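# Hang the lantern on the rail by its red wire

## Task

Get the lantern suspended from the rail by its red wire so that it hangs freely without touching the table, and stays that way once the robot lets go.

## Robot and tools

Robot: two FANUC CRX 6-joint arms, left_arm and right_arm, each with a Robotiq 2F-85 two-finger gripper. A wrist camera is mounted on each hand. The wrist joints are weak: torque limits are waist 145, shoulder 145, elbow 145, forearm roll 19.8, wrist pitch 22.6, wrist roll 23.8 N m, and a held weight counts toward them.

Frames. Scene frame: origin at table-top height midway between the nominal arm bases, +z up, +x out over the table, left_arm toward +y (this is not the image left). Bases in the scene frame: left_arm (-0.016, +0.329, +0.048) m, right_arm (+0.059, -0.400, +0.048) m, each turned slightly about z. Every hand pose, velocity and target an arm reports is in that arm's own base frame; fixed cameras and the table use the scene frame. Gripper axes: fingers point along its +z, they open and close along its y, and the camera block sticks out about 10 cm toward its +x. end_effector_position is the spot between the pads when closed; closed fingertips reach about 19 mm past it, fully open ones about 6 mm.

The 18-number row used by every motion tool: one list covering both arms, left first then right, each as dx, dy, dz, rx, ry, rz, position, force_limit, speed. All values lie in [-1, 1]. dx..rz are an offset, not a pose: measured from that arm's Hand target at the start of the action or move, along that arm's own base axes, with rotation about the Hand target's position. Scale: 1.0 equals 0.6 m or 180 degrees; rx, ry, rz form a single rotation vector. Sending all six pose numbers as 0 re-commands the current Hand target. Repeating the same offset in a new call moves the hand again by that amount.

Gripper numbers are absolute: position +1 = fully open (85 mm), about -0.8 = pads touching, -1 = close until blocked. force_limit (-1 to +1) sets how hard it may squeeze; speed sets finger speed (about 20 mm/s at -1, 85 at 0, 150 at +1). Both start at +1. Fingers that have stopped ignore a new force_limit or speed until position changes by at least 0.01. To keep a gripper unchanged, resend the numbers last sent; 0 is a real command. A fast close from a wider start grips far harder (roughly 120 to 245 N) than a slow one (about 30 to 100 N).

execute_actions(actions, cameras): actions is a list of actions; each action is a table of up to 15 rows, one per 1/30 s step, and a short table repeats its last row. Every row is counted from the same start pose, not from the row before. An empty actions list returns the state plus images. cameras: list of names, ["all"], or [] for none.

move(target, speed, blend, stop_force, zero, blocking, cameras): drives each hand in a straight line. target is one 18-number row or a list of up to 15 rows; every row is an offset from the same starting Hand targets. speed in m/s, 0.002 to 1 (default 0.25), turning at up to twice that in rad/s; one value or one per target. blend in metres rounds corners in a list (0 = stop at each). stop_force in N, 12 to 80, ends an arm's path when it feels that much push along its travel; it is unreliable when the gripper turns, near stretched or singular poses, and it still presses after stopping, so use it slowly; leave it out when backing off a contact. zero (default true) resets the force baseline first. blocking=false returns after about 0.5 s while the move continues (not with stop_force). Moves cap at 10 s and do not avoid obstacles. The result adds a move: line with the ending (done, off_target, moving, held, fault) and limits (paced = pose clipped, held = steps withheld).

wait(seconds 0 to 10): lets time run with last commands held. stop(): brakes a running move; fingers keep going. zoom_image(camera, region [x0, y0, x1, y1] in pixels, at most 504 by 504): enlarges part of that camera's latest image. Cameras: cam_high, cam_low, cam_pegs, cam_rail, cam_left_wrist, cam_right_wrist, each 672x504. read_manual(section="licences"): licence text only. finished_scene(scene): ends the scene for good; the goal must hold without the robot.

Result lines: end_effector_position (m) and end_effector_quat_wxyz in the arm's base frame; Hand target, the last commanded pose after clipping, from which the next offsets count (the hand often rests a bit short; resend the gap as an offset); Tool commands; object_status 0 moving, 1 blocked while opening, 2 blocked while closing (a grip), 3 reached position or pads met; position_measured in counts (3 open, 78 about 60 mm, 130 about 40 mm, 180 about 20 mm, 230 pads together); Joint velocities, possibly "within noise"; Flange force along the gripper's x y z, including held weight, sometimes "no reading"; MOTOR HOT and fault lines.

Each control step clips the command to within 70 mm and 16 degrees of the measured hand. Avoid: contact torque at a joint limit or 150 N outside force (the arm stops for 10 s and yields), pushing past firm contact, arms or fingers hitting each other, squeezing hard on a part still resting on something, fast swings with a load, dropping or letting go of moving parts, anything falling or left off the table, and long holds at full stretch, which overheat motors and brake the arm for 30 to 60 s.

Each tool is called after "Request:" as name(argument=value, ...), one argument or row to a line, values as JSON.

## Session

Request:
execute_actions(
  actions=[],
)

Scene clock: 0.00 s.
left_arm: end_effector_position=(+0.3805, -0.0038, +0.0989) position_measured=3 object_status=3 end_effector_quat_wxyz=(-0.070, -0.431, +0.881, -0.181) | right_arm: end_effector_position=(+0.4787, +0.3955, +0.2839) position_measured=3 object_status=3 end_effector_quat_wxyz=(+0.281, +0.830, -0.178, +0.448)
Joint positions: left_arm=[0.62 -0.028 -0.633 0.36 -1.196 0.118] | right_arm=[1.247 0.564 0.073 0.955 -1.704 1.28]
Joint velocities: within noise
Flange force (N): no reading
Hand target: left_arm +0.3805, -0.0038, +0.0989; -0.070, -0.431, +0.881, -0.181 | right_arm +0.4787, +0.3955, +0.2839; +0.281, +0.830, -0.178, +0.448
Tool commands: left_gripper/position=+1.0 left_gripper/force_limit=+1.0 left_gripper/speed=+1.0 right_gripper/position=+1.0 right_gripper/force_limit=+1.0 right_gripper/speed=+1.0
camera_calibration:
cam_left_wrist: T_world_to_cam=[[-0.784918, 0.568311, -0.246834, 0.325719], [0.577531, 0.815351, 0.0407507, -0.202576], [0.224416, -0.110568, -0.968201, 0.140669], [0, 0, 0, 1]] pos_world=[0.341088, -0.00438589, 0.224849]
cam_right_wrist: T_world_to_cam=[[-0.569285, -0.756199, 0.322612, 0.48841], [-0.709684, 0.2539, -0.657178, 0.442366], [0.415046, -0.603074, -0.681204, 0.362592], [0, 0, 0, 1]] pos_world=[0.441492, 0.475687, 0.380146]

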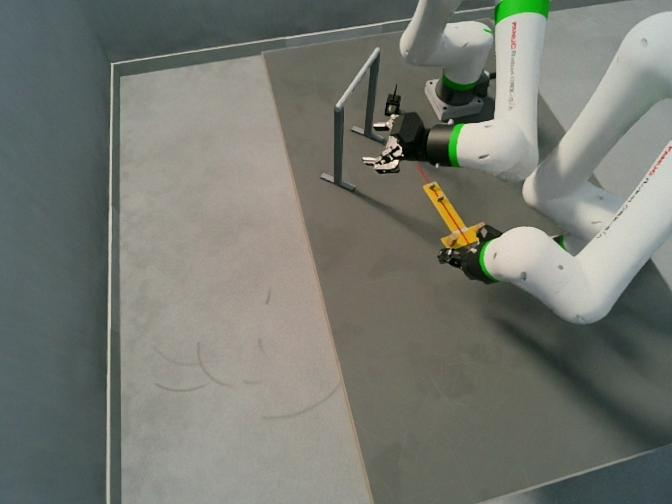

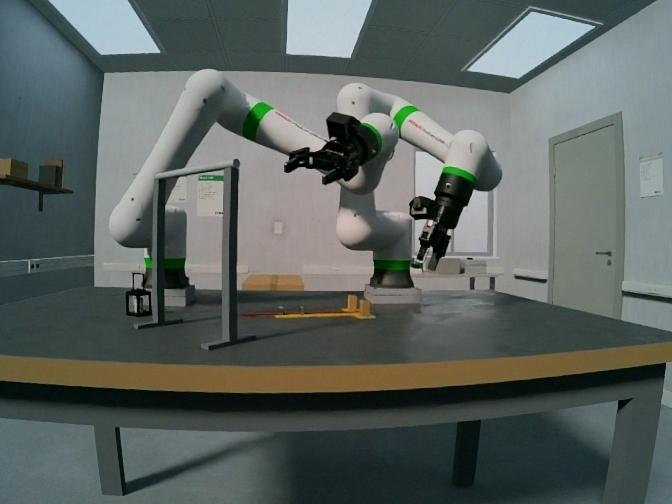

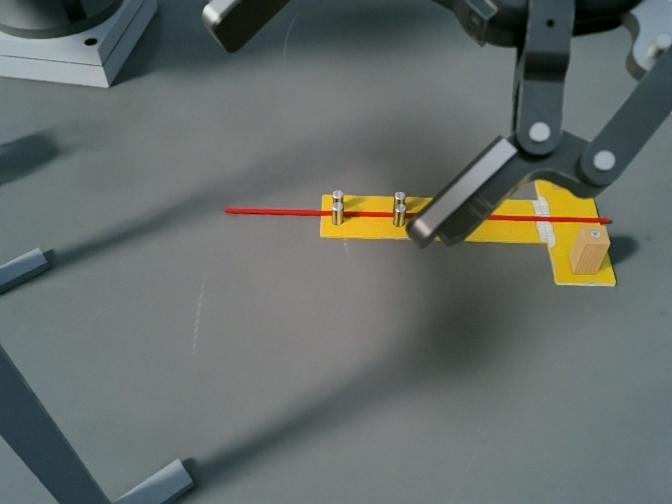

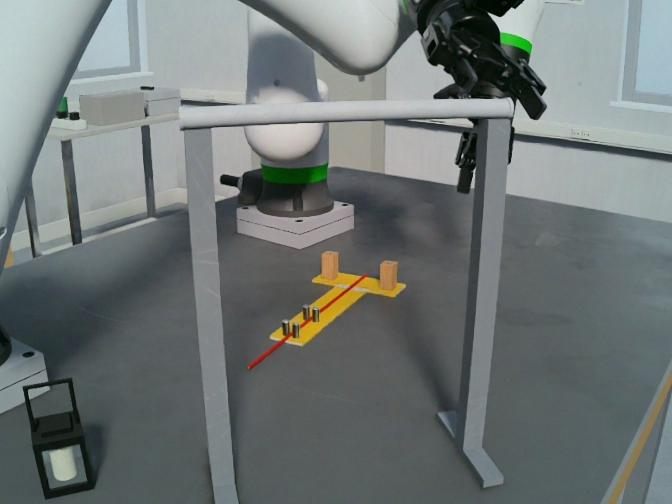

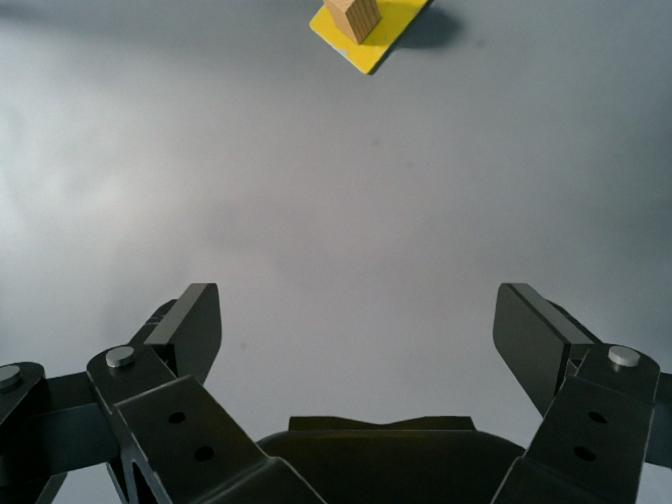

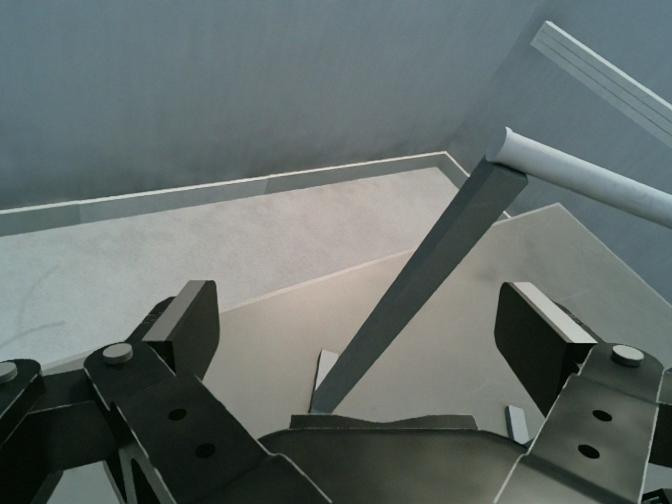

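Request:
zoom_image(
  camera="cam_pegs",
  region=[210, 130, 430, 295],
)

Scaled by 2.291 from the camera's 672x504 image, which has a finer 960x720 frame.

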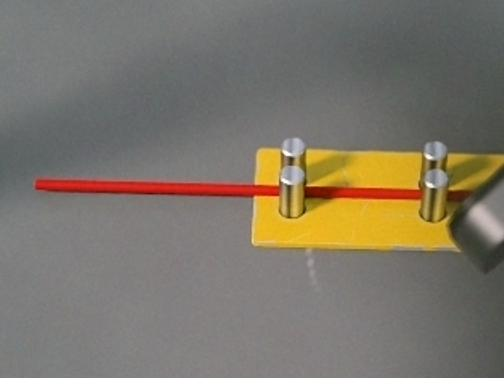

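Request:
move(
  target=[
    [0,0,0.1,0,0,0,1,1,1,-0.392,-0.1817,0.25,-0.128,0.4057,0.6017,1,1,1],
    [-0.1092,-0.2353,0.09,0.1226,-0.0319,-0.214,0.3,-1,-0.5,-0.392,-0.1817,-0.25,-0.128,0.4057,0.6017,-0.5,-1,0],
  ],
  cameras=["all"],
  speed=0.4,
)

Scene clock: 7.07 s.
left_arm: end_effector_position=(+0.3150, -0.1450, +0.1529) position_measured=91 object_status=3 end_effector_quat_wxyz=(-0.001, -0.115, +0.993, +0.000) | right_arm: end_effector_position=(+0.2435, +0.2865, +0.1339) position_measured=192 object_status=0 end_effector_quat_wxyz=(+0.000, +0.647, +0.762, -0.001)
Joint positions: left_arm=[-0.047 -0.225 -0.506 0.001 -1.29 0.276] | right_arm=[1.218 -0.126 -0.47 -0.001 -1.227 3.657]
Flange force (N): left_arm=[3.8 0.4 0.5] | right_arm=[5.5 1.7 -1.5]
Hand target: left_arm +0.3150, -0.1450, +0.1529; -0.001, -0.115, +0.993, +0.000 | right_arm +0.2435, +0.2865, +0.1339; +0.000, +0.647, +0.762, -0.001
Off the commanded pose: left_arm 0.000 m, 0 deg | right_arm 0.000 m, 0 deg.
move: done
camera_calibration:
cam_left_wrist: T_world_to_cam=[[-0.226066, 0.974027, 0.0128506, 0.210991], [0.921188, 0.209476, 0.327921, -0.291831], [0.316712, 0.0859697, -0.944618, 0.187893], [0, 0, 0, 1]] pos_world=[0.257021, -0.160532, 0.270473]
cam_right_wrist: T_world_to_cam=[[0.986233, 0.161694, 0.0346296, -0.282672], [0.141842, -0.934853, 0.32547, 0.206103], [0.0850001, -0.316077, -0.944918, 0.325725], [0, 0, 0, 1]] pos_world=[0.22186, 0.341337, 0.250492]

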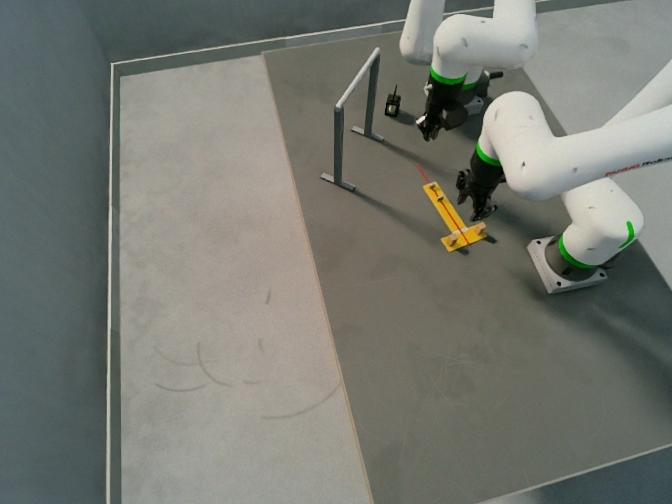

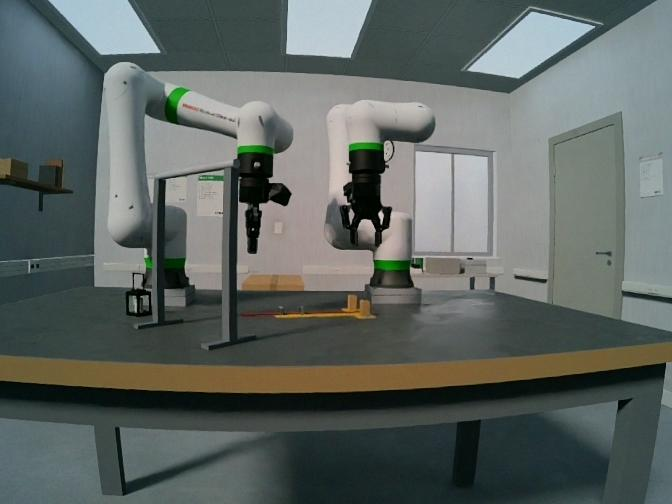

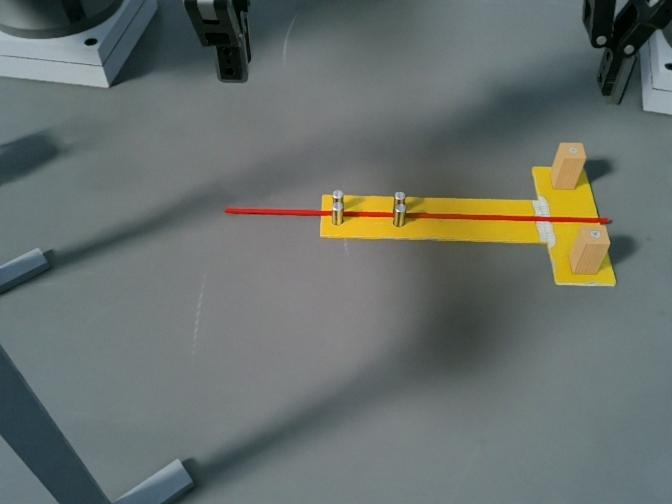

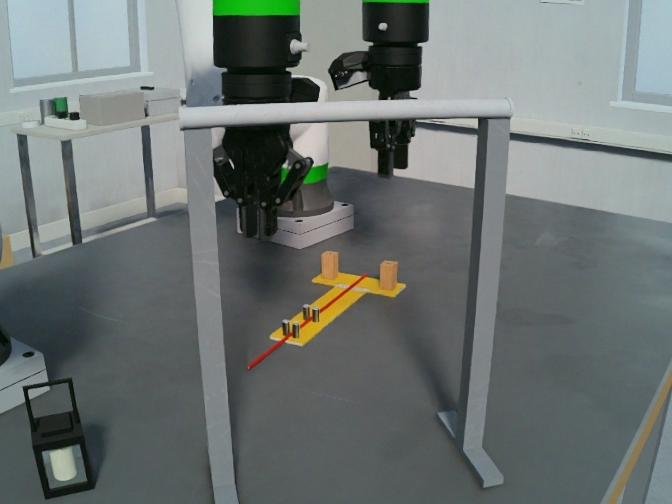

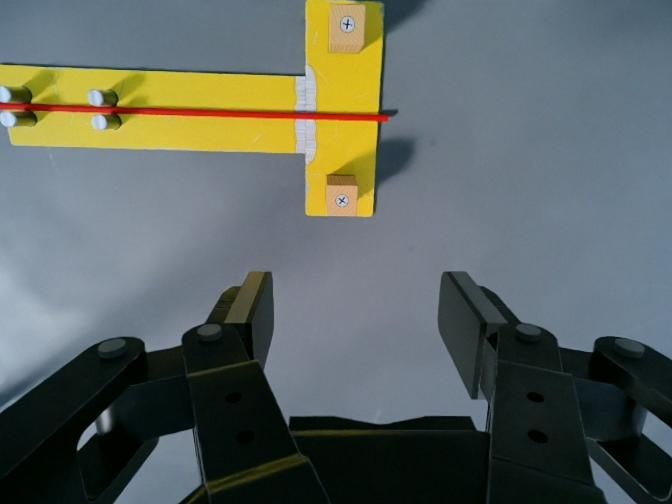

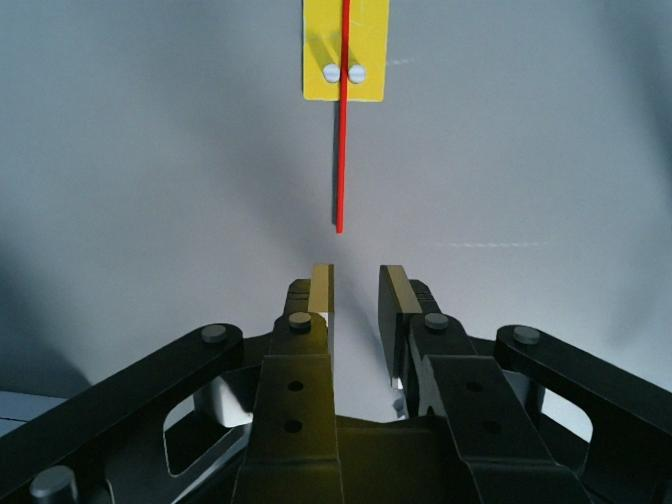

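Request:
move(
  target=[
    [0,0,-0.283,0,0,0,0.3,-1,-0.5,0,0,0,0,0,-0.9,-0.6,-0.6,-0.8],
    [0,0,-0.283,0,0,0,-1,-1,-1,0,0,0,0,0,-0.9,-0.6,-0.6,-0.8],
  ],
  speed=0.8,
)

Request:
move(
  target=[
    [0,0,0,0,0,0,-1,-1,-1,0,0,0,0,0,-0.9,-0.6,-0.6,-0.8],
  ],
  speed=0.8,
)

Request:
move(
  target=[
    [0,0,0,0,0,0,-1,-1,-1,0.0037,-0.0013,0,0,0,-0.2,-0.6,-0.6,-0.8],
    [0,0,0,0,0,0,-1,-1,-1,0.0037,-0.0013,-0.2653,0,0,-0.2,-0.6,-0.6,-0.8],
  ],
  speed=0.15,
  cameras=["cam_right_wrist","cam_left_wrist"],
)

Scene clock: 12.40 s.
left_arm: end_effector_position=(+0.3150, -0.1450, -0.0169) position_measured=180 object_status=0 end_effector_quat_wxyz=(-0.001, -0.115, +0.993, +0.000) | right_arm: end_effector_position=(+0.2435, +0.2865, +0.1339) position_measured=205 object_status=3 end_effector_quat_wxyz=(-0.001, +0.854, -0.520, +0.000)
Joint positions: left_arm=[-0.047 0.032 -0.738 0.001 -0.802 0.276] | right_arm=[1.22 -0.128 -0.473 0.001 -1.224 0.828]
Flange force (N): left_arm=[4.0 2.4 -9.5] | right_arm=[-5.1 -3.7 -1.3]
Hand target: left_arm +0.3150, -0.1450, -0.0169; -0.001, -0.115, +0.993, +0.000 | right_arm +0.2435, +0.2865, +0.1339; -0.001, +0.854, -0.520, +0.000
Off the commanded pose: left_arm 0.000 m, 0 deg | right_arm 0.000 m, 0 deg.
move: done; limits=paced

Scene clock: 15.13 s.
left_arm: end_effector_position=(+0.3150, -0.1450, -0.0169) position_measured=180 object_status=2 end_effector_quat_wxyz=(-0.001, -0.115, +0.993, +0.000) | right_arm: end_effector_position=(+0.2435, +0.2865, +0.1339) position_measured=205 object_status=3 end_effector_quat_wxyz=(+0.000, +0.380, +0.925, -0.001)
Joint positions: left_arm=[-0.047 0.032 -0.738 0.001 -0.802 0.276] | right_arm=[1.219 -0.126 -0.471 0 -1.227 -1.999]
Flange force (N): left_arm=[4.1 2.8 -9.9] | right_arm=[3.2 5.0 -1.6]
Hand target: left_arm +0.3150, -0.1450, -0.0169; -0.001, -0.115, +0.993, +0.000 | right_arm +0.2435, +0.2865, +0.1339; +0.000, +0.380, +0.925, -0.001
Off the commanded pose: left_arm 0.000 m, 0 deg | right_arm 0.000 m, 0 deg.
move: done; limits=paced

Scene clock: 18.93 s.
left_arm: end_effector_position=(+0.3150, -0.1450, -0.0169) position_measured=180 object_status=2 end_effector_quat_wxyz=(-0.001, -0.115, +0.993, +0.000) | right_arm: end_effector_position=(+0.2458, +0.2858, -0.0252) position_measured=205 object_status=3 end_effector_quat_wxyz=(+0.000, +0.647, +0.762, -0.001)
Joint positions: left_arm=[-0.047 0.032 -0.738 0.001 -0.802 0.276] | right_arm=[1.212 0.124 -0.663 -0.001 -0.785 -2.619]
Flange force (N): left_arm=[3.0 2.2 -8.5] | right_arm=[2.8 -5.1 -61.2]
Hand target: left_arm +0.3150, -0.1450, -0.0169; -0.001, -0.115, +0.993, +0.000 | right_arm +0.2457, +0.2857, -0.0252; +0.000, +0.647, +0.762, -0.001
Off the commanded pose: left_arm 0.000 m, 0 deg | right_arm 0.000 m, 0 deg.
move: done
camera_calibration:
cam_left_wrist: T_world_to_cam=[[-0.226066, 0.974027, 0.0128506, 0.213173], [0.921188, 0.209476, 0.327921, -0.23615], [0.316712, 0.0859697, -0.944618, 0.027497], [0, 0, 0, 1]] pos_world=[0.257021, -0.160532, 0.100673]
cam_right_wrist: T_world_to_cam=[[0.986234, 0.16168, 0.0346655, -0.279218], [0.141836, -0.934926, 0.325262, 0.256964], [0.0849981, -0.315868, -0.944988, 0.174915], [0, 0, 0, 1]] pos_world=[0.22406, 0.340637, 0.0913913]
Images, in order (width x height): cam_left_wrist 672x504, cam_right_wrist 672x504.

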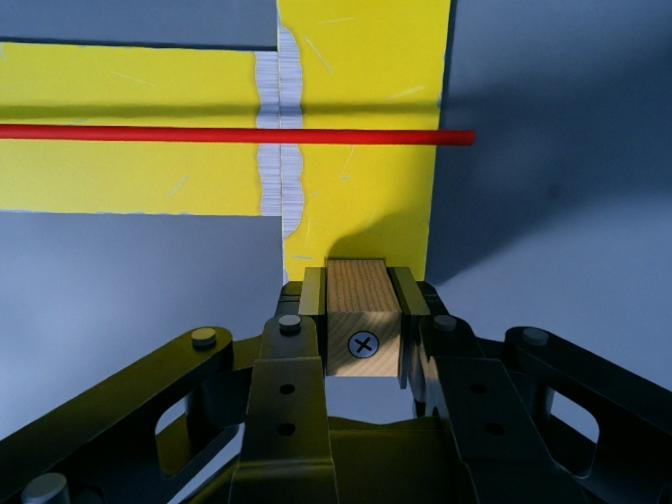

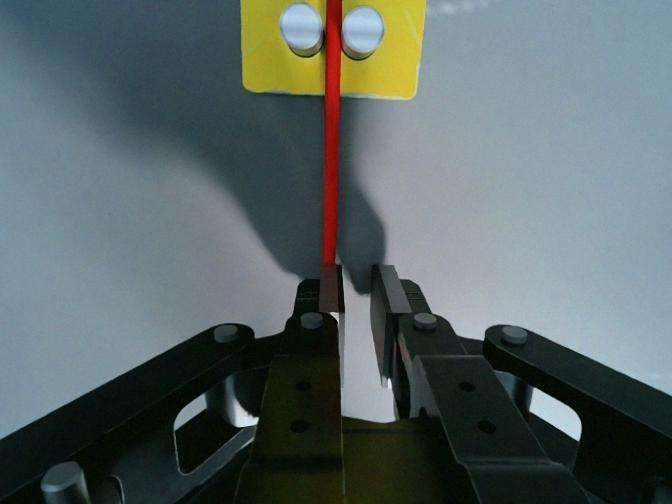

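Request:
move(
  target=[
    [0,0,0,0,0,0,-1,-1,-1,0,0,0.05,0,0,0,-0.6,-0.6,-0.8],
    [0,0,0,0,0,0,-1,-1,-1,-0.0125,-0.002,0.05,0,0,0,-0.5,-0.6,-0.8],
    [0,0,0,0,0,0,-1,-1,-1,-0.0125,-0.002,0,0,0,0,-0.5,-0.6,-0.8],
  ],
  speed=0.06,
  cameras=["cam_right_wrist","cam_pegs"],
)

Scene clock: 21.70 s.
left_arm: end_effector_position=(+0.3150, -0.1450, -0.0169) position_measured=180 object_status=2 end_effector_quat_wxyz=(-0.001, -0.115, +0.993, +0.000) | right_arm: end_effector_position=(+0.2382, +0.2845, -0.0252) position_measured=192 object_status=3 end_effector_quat_wxyz=(+0.000, +0.647, +0.762, -0.001)
Joint positions: left_arm=[-0.047 0.032 -0.738 0.001 -0.802 0.276] | right_arm=[1.231 0.111 -0.679 -0.001 -0.783 -2.638]
Flange force (N): left_arm=[3.6 2.5 -9.1] | right_arm=[6.3 2.8 2.0]
Hand target: left_arm +0.3150, -0.1450, -0.0169; -0.001, -0.115, +0.993, +0.000 | right_arm +0.2382, +0.2845, -0.0252; +0.000, +0.647, +0.762, -0.001
Off the commanded pose: left_arm 0.000 m, 0 deg | right_arm 0.000 m, 0 deg.
move: done
camera_calibration:
cam_right_wrist: T_world_to_cam=[[0.986247, 0.161601, 0.0346623, -0.271599], [0.141744, -0.934869, 0.325468, 0.256921], [0.0850006, -0.316079, -0.944918, 0.175145], [0, 0, 0, 1]] pos_world=[0.216559, 0.339437, 0.0912918]
Images, in order (width x height): cam_pegs 672x504, cam_right_wrist 672x504.

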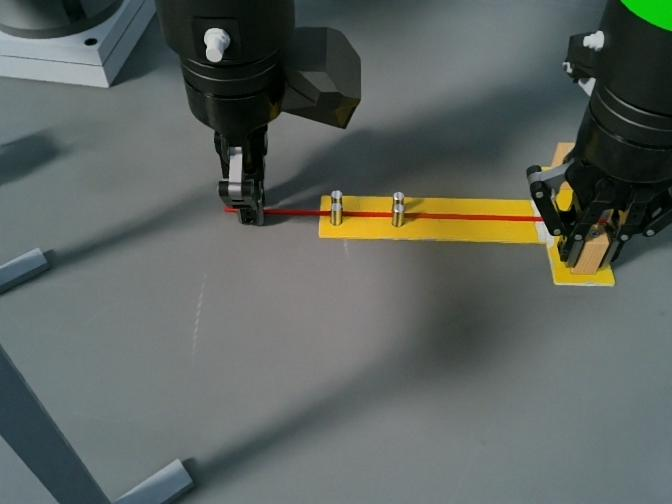

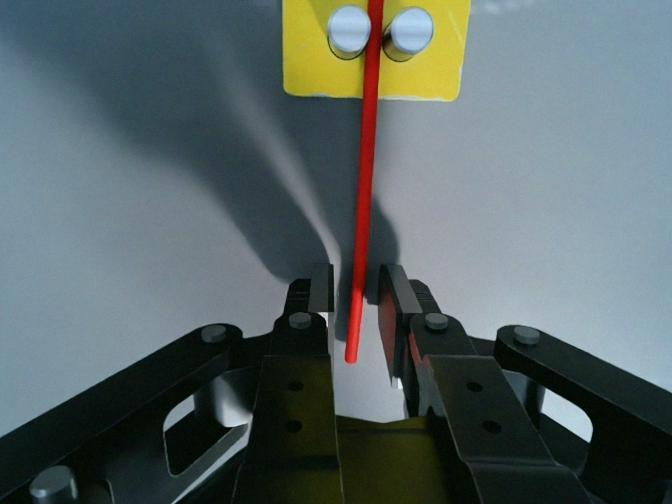

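Request:
move(
  target=[
    [0,0,0,0,0,0,-1,-1,-1,0,0,0,0,0,0,-0.67,-0.6,-0.8],
  ],
)

Request:
move(
  target=[
    [0,0,0,0,0,0,-1,-1,-1,0.0585,0.024,0,0,0,0.1667,-0.67,-0.6,-0.8],
    [0,0,0,0,0,0,-1,-1,-1,0.0955,0.072,0,0,0,0.333,-0.67,-0.6,-0.8],
    [0,0,0,0,0,0,-1,-1,-1,0.1018,0.1295,0.003,0,0,0.5,-0.67,-0.6,-0.8],
    [0,0,0,0,0,0,-1,-1,-1,0.0785,0.1788,0.006,0,0,0.667,-0.67,-0.6,-0.8],
    [0,0,0,0,0,0,-1,-1,-1,0.0347,0.2038,0.0083,0,0,0.84,-0.67,-0.6,-0.8],
  ],
  speed=0.16,
  blend=0.01,
  cameras=["cam_right_wrist","cam_pegs"],
)

Scene clock: 22.63 s.
left_arm: end_effector_position=(+0.3150, -0.1450, -0.0169) position_measured=180 object_status=2 end_effector_quat_wxyz=(-0.001, -0.115, +0.993, +0.000) | right_arm: end_effector_position=(+0.2382, +0.2845, -0.0252) position_measured=214 object_status=0 end_effector_quat_wxyz=(+0.000, +0.647, +0.762, -0.001)
Joint positions: left_arm=[-0.047 0.032 -0.738 0.001 -0.802 0.276] | right_arm=[1.231 0.111 -0.679 -0.001 -0.783 -2.638]
Flange force (N): left_arm=[2.9 2.2 -8.8] | right_arm=[5.9 1.5 1.7]
Hand target: left_arm +0.3150, -0.1450, -0.0169; -0.001, -0.115, +0.993, +0.000 | right_arm +0.2382, +0.2845, -0.0252; +0.000, +0.647, +0.762, -0.001
Off the commanded pose: left_arm 0.000 m, 0 deg | right_arm 0.000 m, 0 deg.
move: done

Scene clock: 31.27 s.
left_arm: end_effector_position=(+0.3150, -0.1450, -0.0169) position_measured=180 object_status=2 end_effector_quat_wxyz=(-0.001, -0.115, +0.993, +0.000) | right_arm: end_effector_position=(+0.2590, +0.4067, -0.0203) position_measured=213 object_status=3 end_effector_quat_wxyz=(+0.001, -0.577, +0.817, -0.001)
Joint positions: left_arm=[-0.047 0.032 -0.738 0.001 -0.802 0.276] | right_arm=[1.278 0.341 -0.367 0.002 -0.863 -0.048]
Flange force (N): left_arm=[4.5 4.9 -9.2] | right_arm=[-5.4 -4.7 3.8]
Hand target: left_arm +0.3150, -0.1450, -0.0169; -0.001, -0.115, +0.993, +0.000 | right_arm +0.2591, +0.4068, -0.0203; +0.001, -0.577, +0.817, +0.000
Off the commanded pose: left_arm 0.000 m, 0 deg | right_arm 0.000 m, 0 deg.
move: done
camera_calibration:
cam_right_wrist: T_world_to_cam=[[-0.942131, 0.333461, 0.0345341, 0.117622], [0.326092, 0.887629, 0.325235, -0.422339], [0.0777997, 0.317676, -0.945002, -0.0392656], [0, 0, 0, 1]] pos_world=[0.251592, 0.348132, 0.0961917]
Images, in order (width x height): cam_pegs 672x504, cam_right_wrist 672x504.

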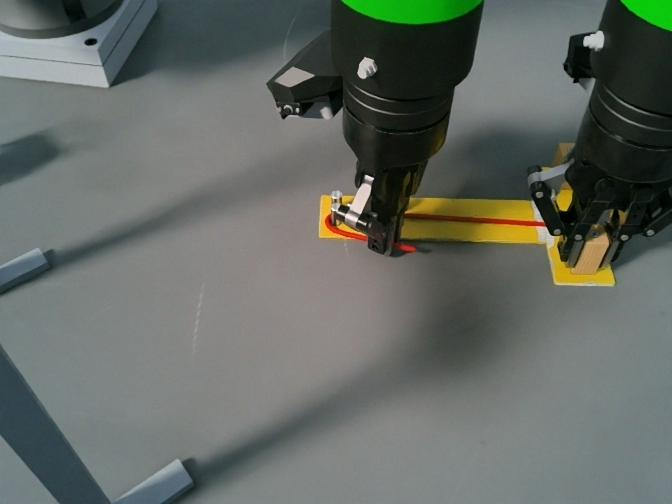

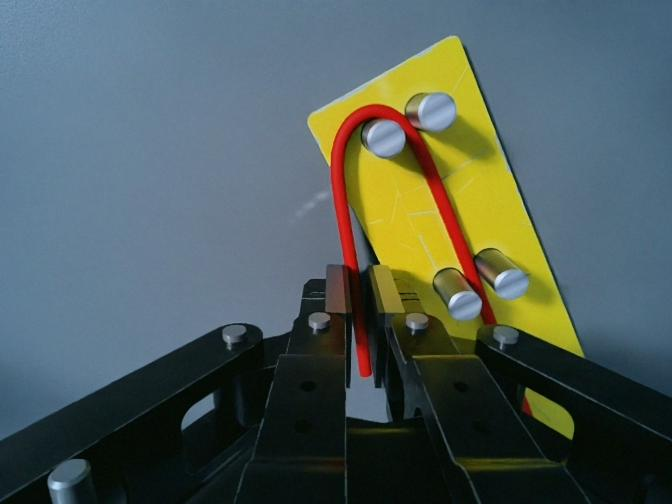

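Request:
move(
  target=[
    [0,0,0,0,0,0,-1,-1,-1,0,0,0,0,0,0,-0.5,-0.6,-0.8],
    [0,0,0,0,0,0,0.3,-1,-0.5,0,0,0.16,0,0,0,-0.5,-0.6,-0.8],
    [0,0,0.2,0,0,0,0.3,-1,-0.5,0,0,0.16,0,0,0,-0.5,-0.6,-0.8],
    [-0.0248,0.2675,0.3,0,0,0,0.3,-1,-0.5,0,0,0.16,0,0,0,-0.5,-0.6,-0.8],
    [-0.0248,0.2675,0.3,0,0,0,0.3,-1,-0.5,-0.0658,0.0977,0.06,0,0,0.148,-0.5,-0.6,-0.8],
  ],
  blend=[0,0,0.02,0.02,0],
  cameras=["cam_right_wrist","cam_pegs"],
)

Scene clock: 36.70 s.
left_arm: end_effector_position=(+0.3001, +0.0155, +0.1631) position_measured=91 object_status=3 end_effector_quat_wxyz=(-0.001, -0.115, +0.993, +0.000) | right_arm: end_effector_position=(+0.2196, +0.4654, +0.0157) position_measured=192 object_status=3 end_effector_quat_wxyz=(-0.001, +0.750, -0.662, +0.000)
Joint positions: left_arm=[0.499 -0.372 -0.586 0 -1.358 -0.269] | right_arm=[1.386 0.353 -0.244 0.002 -0.973 0.309]
Flange force (N): left_arm=[3.0 -1.1 1.1] | right_arm=[-7.7 -2.1 1.3]
Hand target: left_arm +0.3001, +0.0155, +0.1631; -0.001, -0.115, +0.993, +0.000 | right_arm +0.2196, +0.4654, +0.0157; -0.001, +0.750, -0.662, +0.000
Off the commanded pose: left_arm 0.000 m, 0 deg | right_arm 0.000 m, 0 deg.
move: done
camera_calibration:
cam_right_wrist: T_world_to_cam=[[-0.99163, -0.124392, 0.0346013, 0.28354], [-0.106504, 0.939551, 0.325425, -0.402558], [-0.0729899, 0.319016, -0.944934, 0.011747], [0, 0, 0, 1]] pos_world=[0.23915, 0.409746, 0.132292]
Images, in order (width x height): cam_pegs 672x504, cam_right_wrist 672x504.

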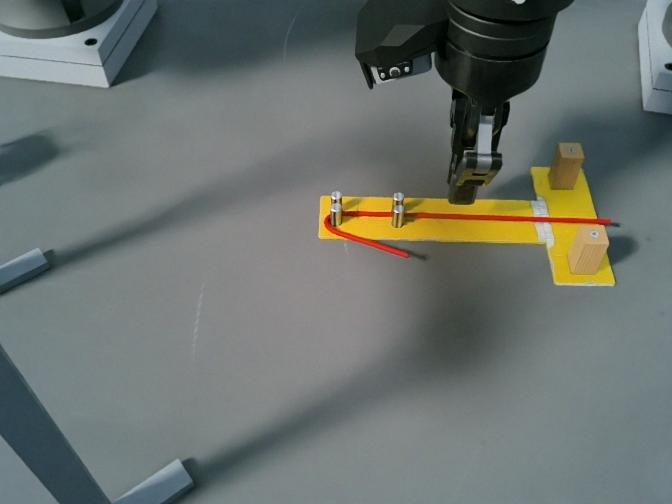

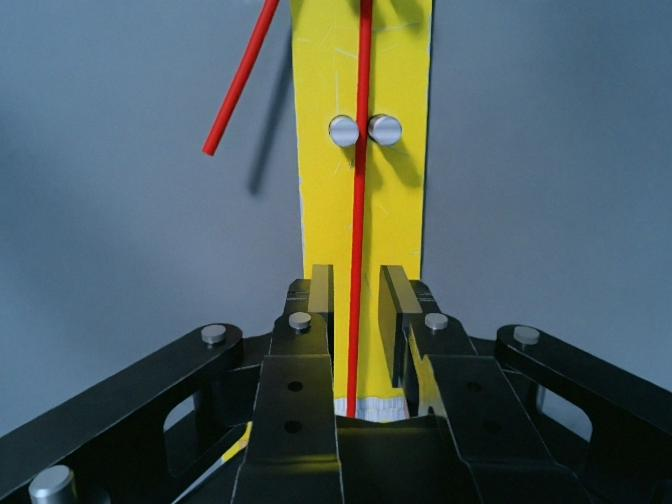

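Request:
move(
  target=[
    [0,0,0,0,0,0,0.3,-1,-0.5,0,0,-0.05,0,0,0,-0.5,-0.6,-0.8],
  ],
  speed=0.08,
)

Request:
move(
  target=[
    [0,0,0,0,0,0,0.3,-1,-0.5,0,0,-0.03,0,0,0,-0.5,-0.6,-0.8],
  ],
  speed=0.01,
  stop_force=12,
)

Request:
move(
  target=[
    [0,0,0,0,0,0,0.3,-1,-0.5,0,0,0.002,0,0,0,-0.5,-0.6,-0.8],
    [0,0,0,0,0,0,0.3,-1,-0.5,0,0,0.002,0,0,0,-1,-0.6,-0.8],
    [0,0,0,0,0,0,0.3,-1,-0.5,0,0,0.2,0,0,0,-1,-0.6,-0.8],
  ],
  speed=0.08,
  cameras=["cam_right_wrist","cam_pegs"],
)

Scene clock: 37.80 s.
left_arm: end_effector_position=(+0.3001, +0.0155, +0.1631) position_measured=91 object_status=3 end_effector_quat_wxyz=(-0.001, -0.115, +0.993, +0.000) | right_arm: end_effector_position=(+0.2195, +0.4654, -0.0142) position_measured=192 object_status=3 end_effector_quat_wxyz=(-0.001, +0.750, -0.662, +0.000)
Joint positions: left_arm=[0.499 -0.372 -0.586 0 -1.358 -0.269] | right_arm=[1.386 0.398 -0.266 0.001 -0.906 0.309]
Flange force (N): left_arm=[3.7 -0.8 0.5] | right_arm=[-8.3 -2.5 2.8]
Hand target: left_arm +0.3001, +0.0155, +0.1631; -0.001, -0.115, +0.993, +0.000 | right_arm +0.2196, +0.4654, -0.0143; -0.001, +0.750, -0.662, +0.000
Off the commanded pose: left_arm 0.000 m, 0 deg | right_arm 0.000 m, 0 deg.
move: done

Scene clock: 39.33 s.
left_arm: end_effector_position=(+0.3001, +0.0155, +0.1631) position_measured=91 object_status=3 end_effector_quat_wxyz=(-0.001, -0.115, +0.993, +0.000) | right_arm: end_effector_position=(+0.2196, +0.4655, -0.0235) position_measured=192 object_status=3 end_effector_quat_wxyz=(-0.001, +0.750, -0.661, +0.000)
Joint positions: left_arm=[0.499 -0.372 -0.586 0 -1.358 -0.269] | right_arm=[1.386 0.412 -0.272 0.002 -0.885 0.309]
Flange force (N): left_arm=[3.0 -0.6 0.9] | right_arm=[-2.3 5.8 -25.4]
Hand target: left_arm +0.3001, +0.0155, +0.1631; -0.001, -0.115, +0.993, +0.000 | right_arm +0.2196, +0.4655, -0.0235; -0.001, +0.750, -0.662, +0.000 (not the last commanded pose)
Off the commanded pose: left_arm 0.000 m, 0 deg | right_arm 0.009 m, 0 deg.
move: contact (right_arm)

Scene clock: 42.50 s.
left_arm: end_effector_position=(+0.3001, +0.0155, +0.1631) position_measured=91 object_status=3 end_effector_quat_wxyz=(-0.001, -0.115, +0.993, +0.000) | right_arm: end_effector_position=(+0.2196, +0.4655, +0.0965) position_measured=222 object_status=2 end_effector_quat_wxyz=(-0.001, +0.750, -0.662, +0.000)
Joint positions: left_arm=[0.499 -0.372 -0.586 0 -1.358 -0.269] | right_arm=[1.386 0.256 -0.158 0.001 -1.156 0.309]
Flange force (N): left_arm=[3.6 -1.0 0.9] | right_arm=[-7.7 -2.5 0.7]
Hand target: left_arm +0.3001, +0.0155, +0.1631; -0.001, -0.115, +0.993, +0.000 | right_arm +0.2196, +0.4655, +0.0965; -0.001, +0.750, -0.662, +0.000
Off the commanded pose: left_arm 0.000 m, 0 deg | right_arm 0.000 m, 0 deg.
move: done
camera_calibration:
cam_right_wrist: T_world_to_cam=[[-0.991626, -0.124464, 0.0344585, 0.280802], [-0.106612, 0.93951, 0.325506, -0.428828], [-0.072888, 0.319106, -0.944912, 0.0880322], [0, 0, 0, 1]] pos_world=[0.239149, 0.409746, 0.213093]
Images, in order (width x height): cam_pegs 672x504, cam_right_wrist 672x504.

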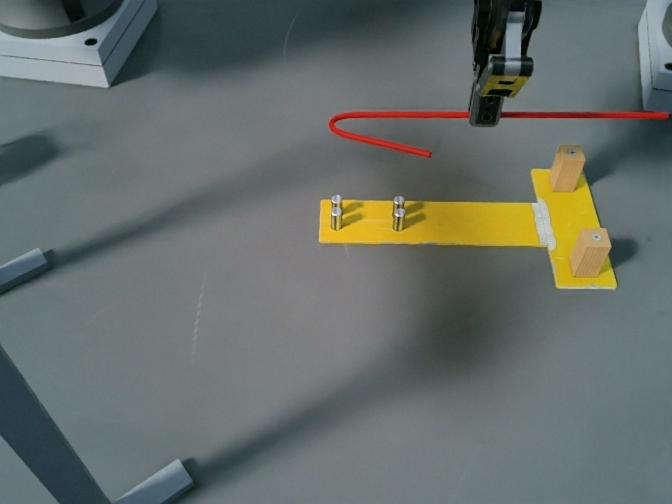

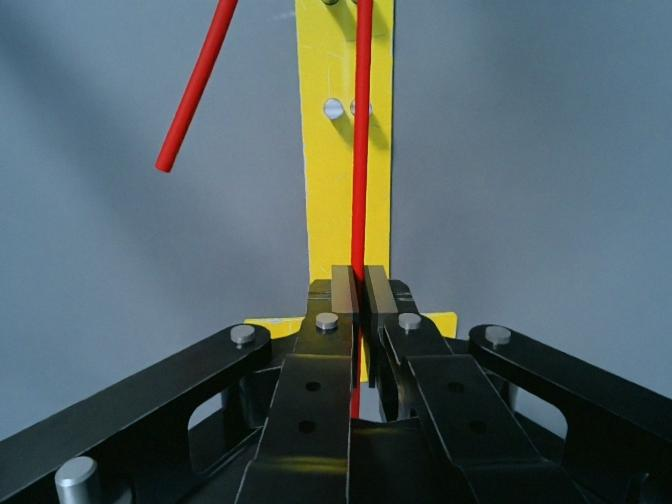

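Request:
move(
  target=[
    [0,0,0,0,0,0,0.3,-1,-0.5,0.0113,-0.1358,0,0,0,-0.991,-1,-0.6,-0.8],
    [0,0,0,0,0,0,0.3,-1,-0.5,0.0113,-0.1358,-0.142,0,0,-0.991,-1,-0.6,-0.8],
  ],
  speed=[0.6,0.1],
  cameras=["cam_right_wrist","cam_pegs"],
)

Request:
zoom_image(
  camera="cam_right_wrist",
  region=[260, 80, 460, 300],
)

Request:
zoom_image(
  camera="cam_pegs",
  region=[280, 130, 480, 280],
)

Scene clock: 47.87 s.
left_arm: end_effector_position=(+0.3001, +0.0155, +0.1631) position_measured=91 object_status=3 end_effector_quat_wxyz=(-0.001, -0.115, +0.993, +0.000) | right_arm: end_effector_position=(+0.2263, +0.3840, +0.0113) position_measured=222 object_status=2 end_effector_quat_wxyz=(+0.000, +0.651, +0.759, -0.001)
Joint positions: left_arm=[0.499 -0.372 -0.586 0 -1.358 -0.269] | right_arm=[1.333 0.211 -0.444 -0.002 -0.917 -2.75]
Flange force (N): left_arm=[3.5 -1.1 0.9] | right_arm=[6.8 2.0 1.6]
Hand target: left_arm +0.3001, +0.0155, +0.1631; -0.001, -0.115, +0.993, +0.000 | right_arm +0.2264, +0.3840, +0.0113; +0.000, +0.651, +0.759, -0.001
Off the commanded pose: left_arm 0.000 m, 0 deg | right_arm 0.000 m, 0 deg.
move: done
camera_calibration:
cam_right_wrist: T_world_to_cam=[[0.987715, 0.152423, 0.0344479, -0.27404], [0.133116, -0.936151, 0.325424, 0.342093], [0.0818506, -0.316841, -0.94494, 0.243166], [0, 0, 0, 1]] pos_world=[0.205232, 0.439066, 0.127892]
Images, in order (width x height): cam_pegs 672x504, cam_right_wrist 672x504.

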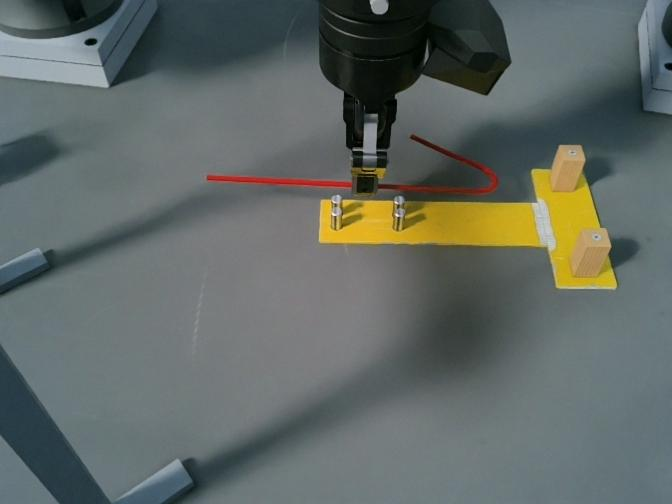

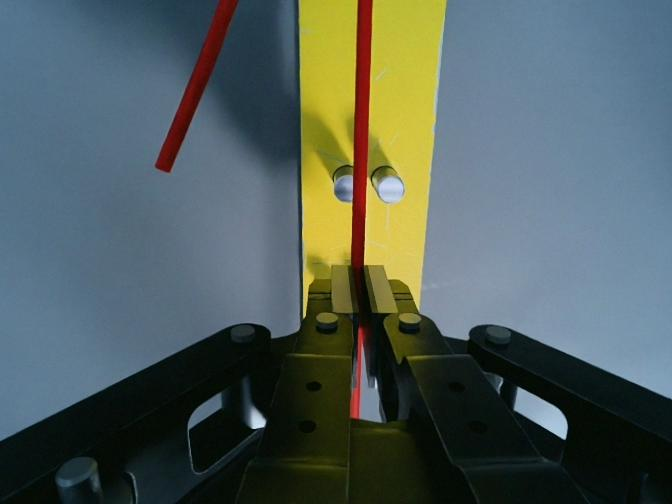

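Scaled by 2.291 from the camera's 672x504 image, which has a finer 960x720 frame.

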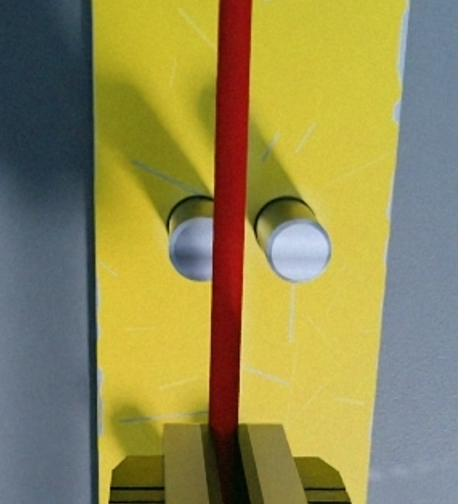

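Scaled by 2.520 from the camera's 672x504 image, which has a finer 960x720 frame.

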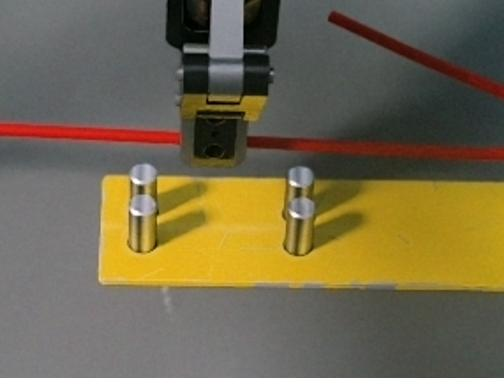

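Request:
move(
  target=[
    [0,0,0,0,0,0,0.3,-1,-0.5,0.0057,0.0008,0,0,0,0,-1,-0.6,-0.8],
    [0,0,0,0,0,0,0.3,-1,-0.5,0.0057,0.0008,-0.013,0,0,0,-1,-0.6,-0.8],
  ],
  speed=0.05,
  cameras=["cam_right_wrist","cam_pegs"],
)

Request:
zoom_image(
  camera="cam_right_wrist",
  region=[260, 80, 460, 300],
)

Request:
zoom_image(
  camera="cam_pegs",
  region=[280, 130, 480, 280],
)

Scene clock: 49.53 s.
left_arm: end_effector_position=(+0.3001, +0.0155, +0.1631) position_measured=91 object_status=3 end_effector_quat_wxyz=(-0.001, -0.115, +0.993, +0.000) | right_arm: end_effector_position=(+0.2298, +0.3845, +0.0036) position_measured=222 object_status=2 end_effector_quat_wxyz=(+0.000, +0.651, +0.759, -0.001)
Joint positions: left_arm=[0.499 -0.372 -0.586 0 -1.358 -0.269] | right_arm=[1.326 0.229 -0.444 -0.001 -0.898 -2.742]
Flange force (N): left_arm=[3.5 -0.8 0.6] | right_arm=[6.6 2.1 1.9]
Hand target: left_arm +0.3001, +0.0155, +0.1631; -0.001, -0.115, +0.993, +0.000 | right_arm +0.2298, +0.3845, +0.0035; +0.000, +0.651, +0.759, -0.001
Off the commanded pose: left_arm 0.000 m, 0 deg | right_arm 0.000 m, 0 deg.
move: done
camera_calibration:
cam_right_wrist: T_world_to_cam=[[0.987694, 0.152545, 0.034494, -0.277261], [0.133208, -0.936102, 0.325527, 0.344593], [0.0819475, -0.316926, -0.944903, 0.235689], [0, 0, 0, 1]] pos_world=[0.208633, 0.439566, 0.120093]
Images, in order (width x height): cam_pegs 672x504, cam_right_wrist 672x504.

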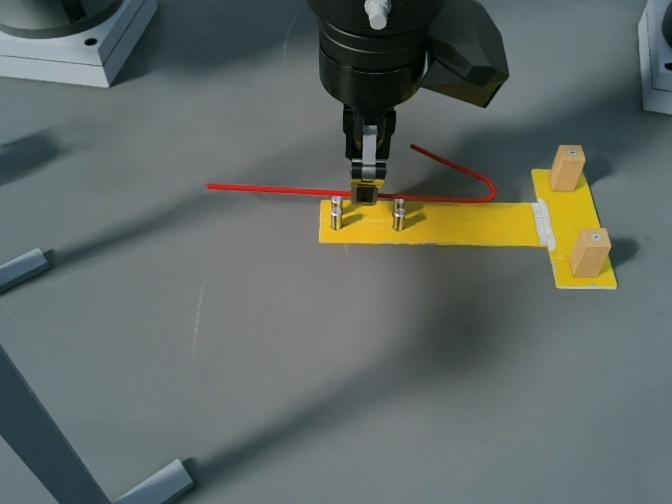

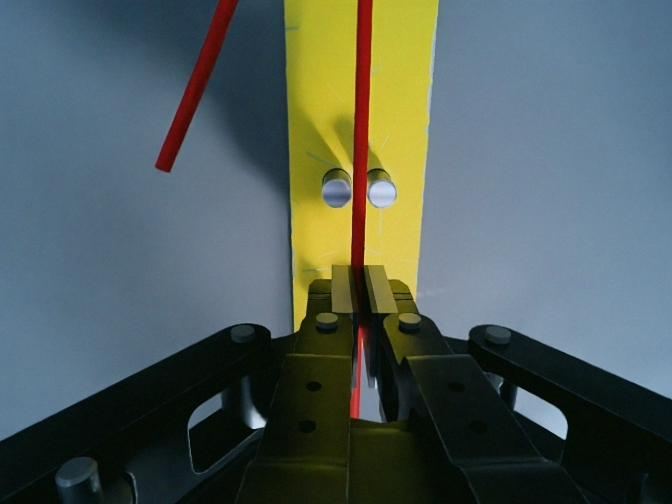

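Scaled by 2.291 from the camera's 672x504 image, which has a finer 960x720 frame.

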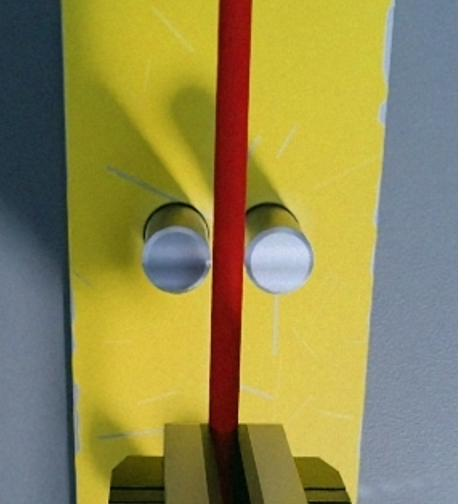

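Scaled by 2.520 from the camera's 672x504 image, which has a finer 960x720 frame.

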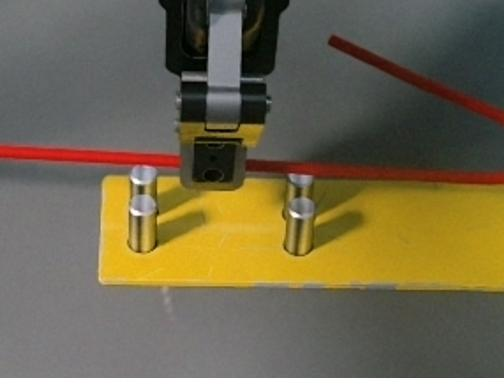

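Request:
move(
  target=[
    [0,0,0,0,0,0,0.3,-1,-0.5,0.0012,0.0002,-0.043,0,0,0,-1,-0.6,-0.8],
  ],
  speed=0.015,
  stop_force=15,
  cameras=["cam_right_wrist","cam_pegs"],
)

Request:
zoom_image(
  camera="cam_pegs",
  region=[280, 130, 480, 280],
)

Scene clock: 52.20 s.
left_arm: end_effector_position=(+0.3001, +0.0155, +0.1631) position_measured=91 object_status=3 end_effector_quat_wxyz=(-0.001, -0.115, +0.993, +0.000) | right_arm: end_effector_position=(+0.2305, +0.3846, -0.0223) position_measured=222 object_status=2 end_effector_quat_wxyz=(+0.000, +0.651, +0.759, -0.001)
Joint positions: left_arm=[0.499 -0.372 -0.586 0 -1.358 -0.269] | right_arm=[1.324 0.276 -0.462 -0.002 -0.834 -2.74]
Flange force (N): left_arm=[3.2 -1.1 0.4] | right_arm=[7.0 2.2 2.6]
Hand target: left_arm +0.3001, +0.0155, +0.1631; -0.001, -0.115, +0.993, +0.000 | right_arm +0.2305, +0.3846, -0.0223; +0.000, +0.651, +0.759, -0.001
Off the commanded pose: left_arm 0.000 m, 0 deg | right_arm 0.000 m, 0 deg.
move: done
camera_calibration:
cam_right_wrist: T_world_to_cam=[[0.987707, 0.152453, 0.0345264, -0.277043], [0.133111, -0.936117, 0.325525, 0.35302], [0.081948, -0.316928, -0.944903, 0.211285], [0, 0, 0, 1]] pos_world=[0.209332, 0.439666, 0.0942924]
Images, in order (width x height): cam_pegs 672x504, cam_right_wrist 672x504.

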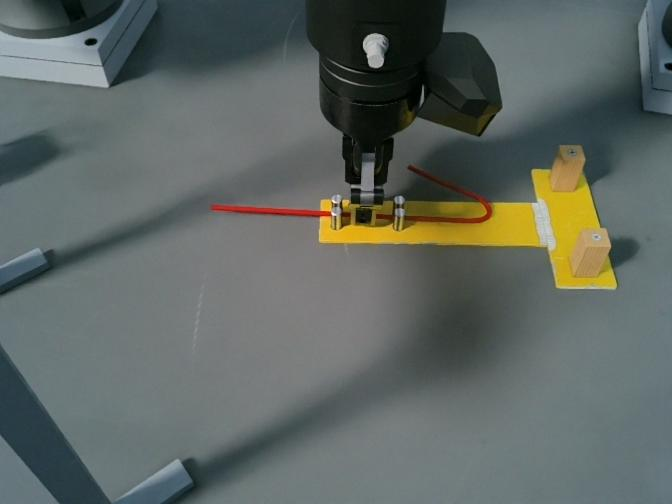

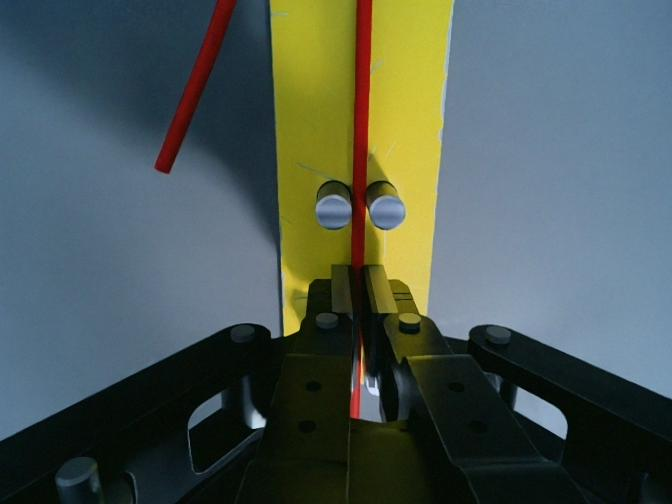

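Scaled by 2.520 from the camera's 672x504 image, which has a finer 960x720 frame.

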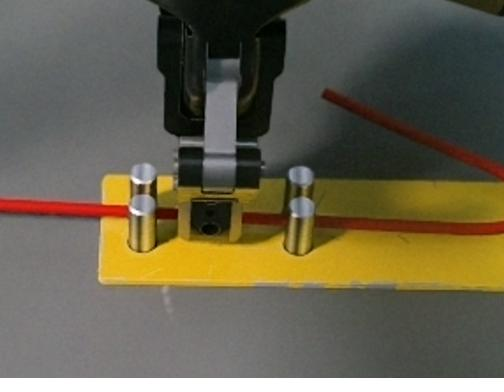

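Request:
move(
  target=[
    [0,0,0,0,0,0,0.3,-1,-0.5,0,0,0,0,0,0,-0.6,-0.6,-0.8],
    [0,0,0,0,0,0,0.3,-1,-0.5,0,0,0.15,0,0,0,-0.6,-0.6,-0.8],
    [0.03,-0.2675,-0.05,0,0,0,0.3,-1,-0.5,0.0245,-0.1585,0.12,0,0,0,-0.6,-0.6,-0.8],
    [0.03,-0.2675,-0.3,0,0,0,0.3,-1,-0.5,0.0245,-0.1585,0.05,0,0,0,-0.6,-0.6,-0.8],
  ],
  speed=[0.05,0.1,0.2,0.12],
  blend=[0,0.01,0.01,0],
  cameras=["cam_right_wrist","cam_left_wrist"],
)

Scene clock: 56.60 s.
left_arm: end_effector_position=(+0.3181, -0.1449, -0.0169) position_measured=91 object_status=3 end_effector_quat_wxyz=(+0.000, -0.114, +0.993, +0.000) | right_arm: end_effector_position=(+0.2452, +0.2895, +0.0077) position_measured=205 object_status=3 end_effector_quat_wxyz=(+0.000, +0.651, +0.759, -0.001)
Joint positions: left_arm=[-0.046 0.039 -0.731 0 -0.802 0.275] | right_arm=[1.217 0.063 -0.628 -0.001 -0.881 -2.633]
Flange force (N): left_arm=[3.8 1.1 -3.5] | right_arm=[6.3 2.5 1.3]
Hand target: left_arm +0.3181, -0.1450, -0.0169; -0.001, -0.115, +0.993, +0.000 | right_arm +0.2452, +0.2895, +0.0077; +0.000, +0.651, +0.759, -0.001
Off the commanded pose: left_arm 0.000 m, 0 deg | right_arm 0.000 m, 0 deg.
move: done
camera_calibration:
cam_left_wrist: T_world_to_cam=[[-0.225711, 0.974107, 0.013055, 0.213677], [0.921245, 0.209066, 0.328023, -0.23912], [0.3168, 0.0860651, -0.94458, 0.0264958], [0, 0, 0, 1]] pos_world=[0.260123, -0.160433, 0.100675]
cam_right_wrist: T_world_to_cam=[[0.987716, 0.152421, 0.0344331, -0.278079], [0.133111, -0.936121, 0.325513, 0.252275], [0.0818486, -0.316931, -0.94491, 0.208312], [0, 0, 0, 1]] pos_world=[0.224032, 0.344566, 0.124293]
Images, in order (width x height): cam_left_wrist 672x504, cam_right_wrist 672x504.

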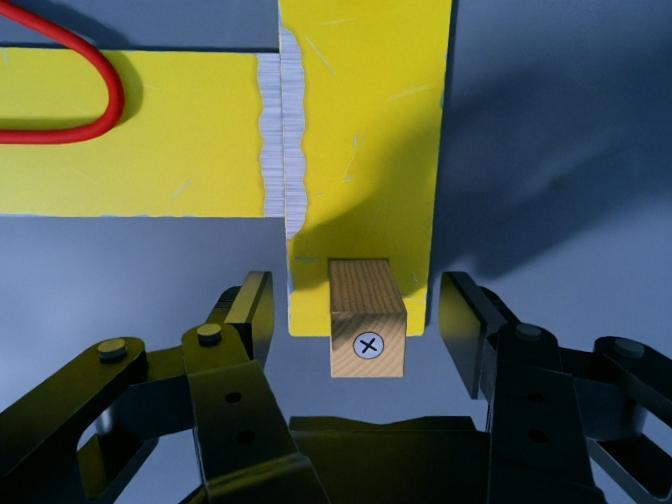

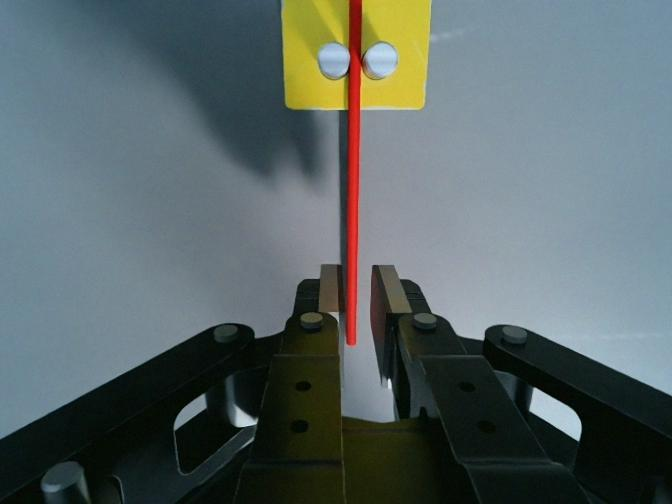

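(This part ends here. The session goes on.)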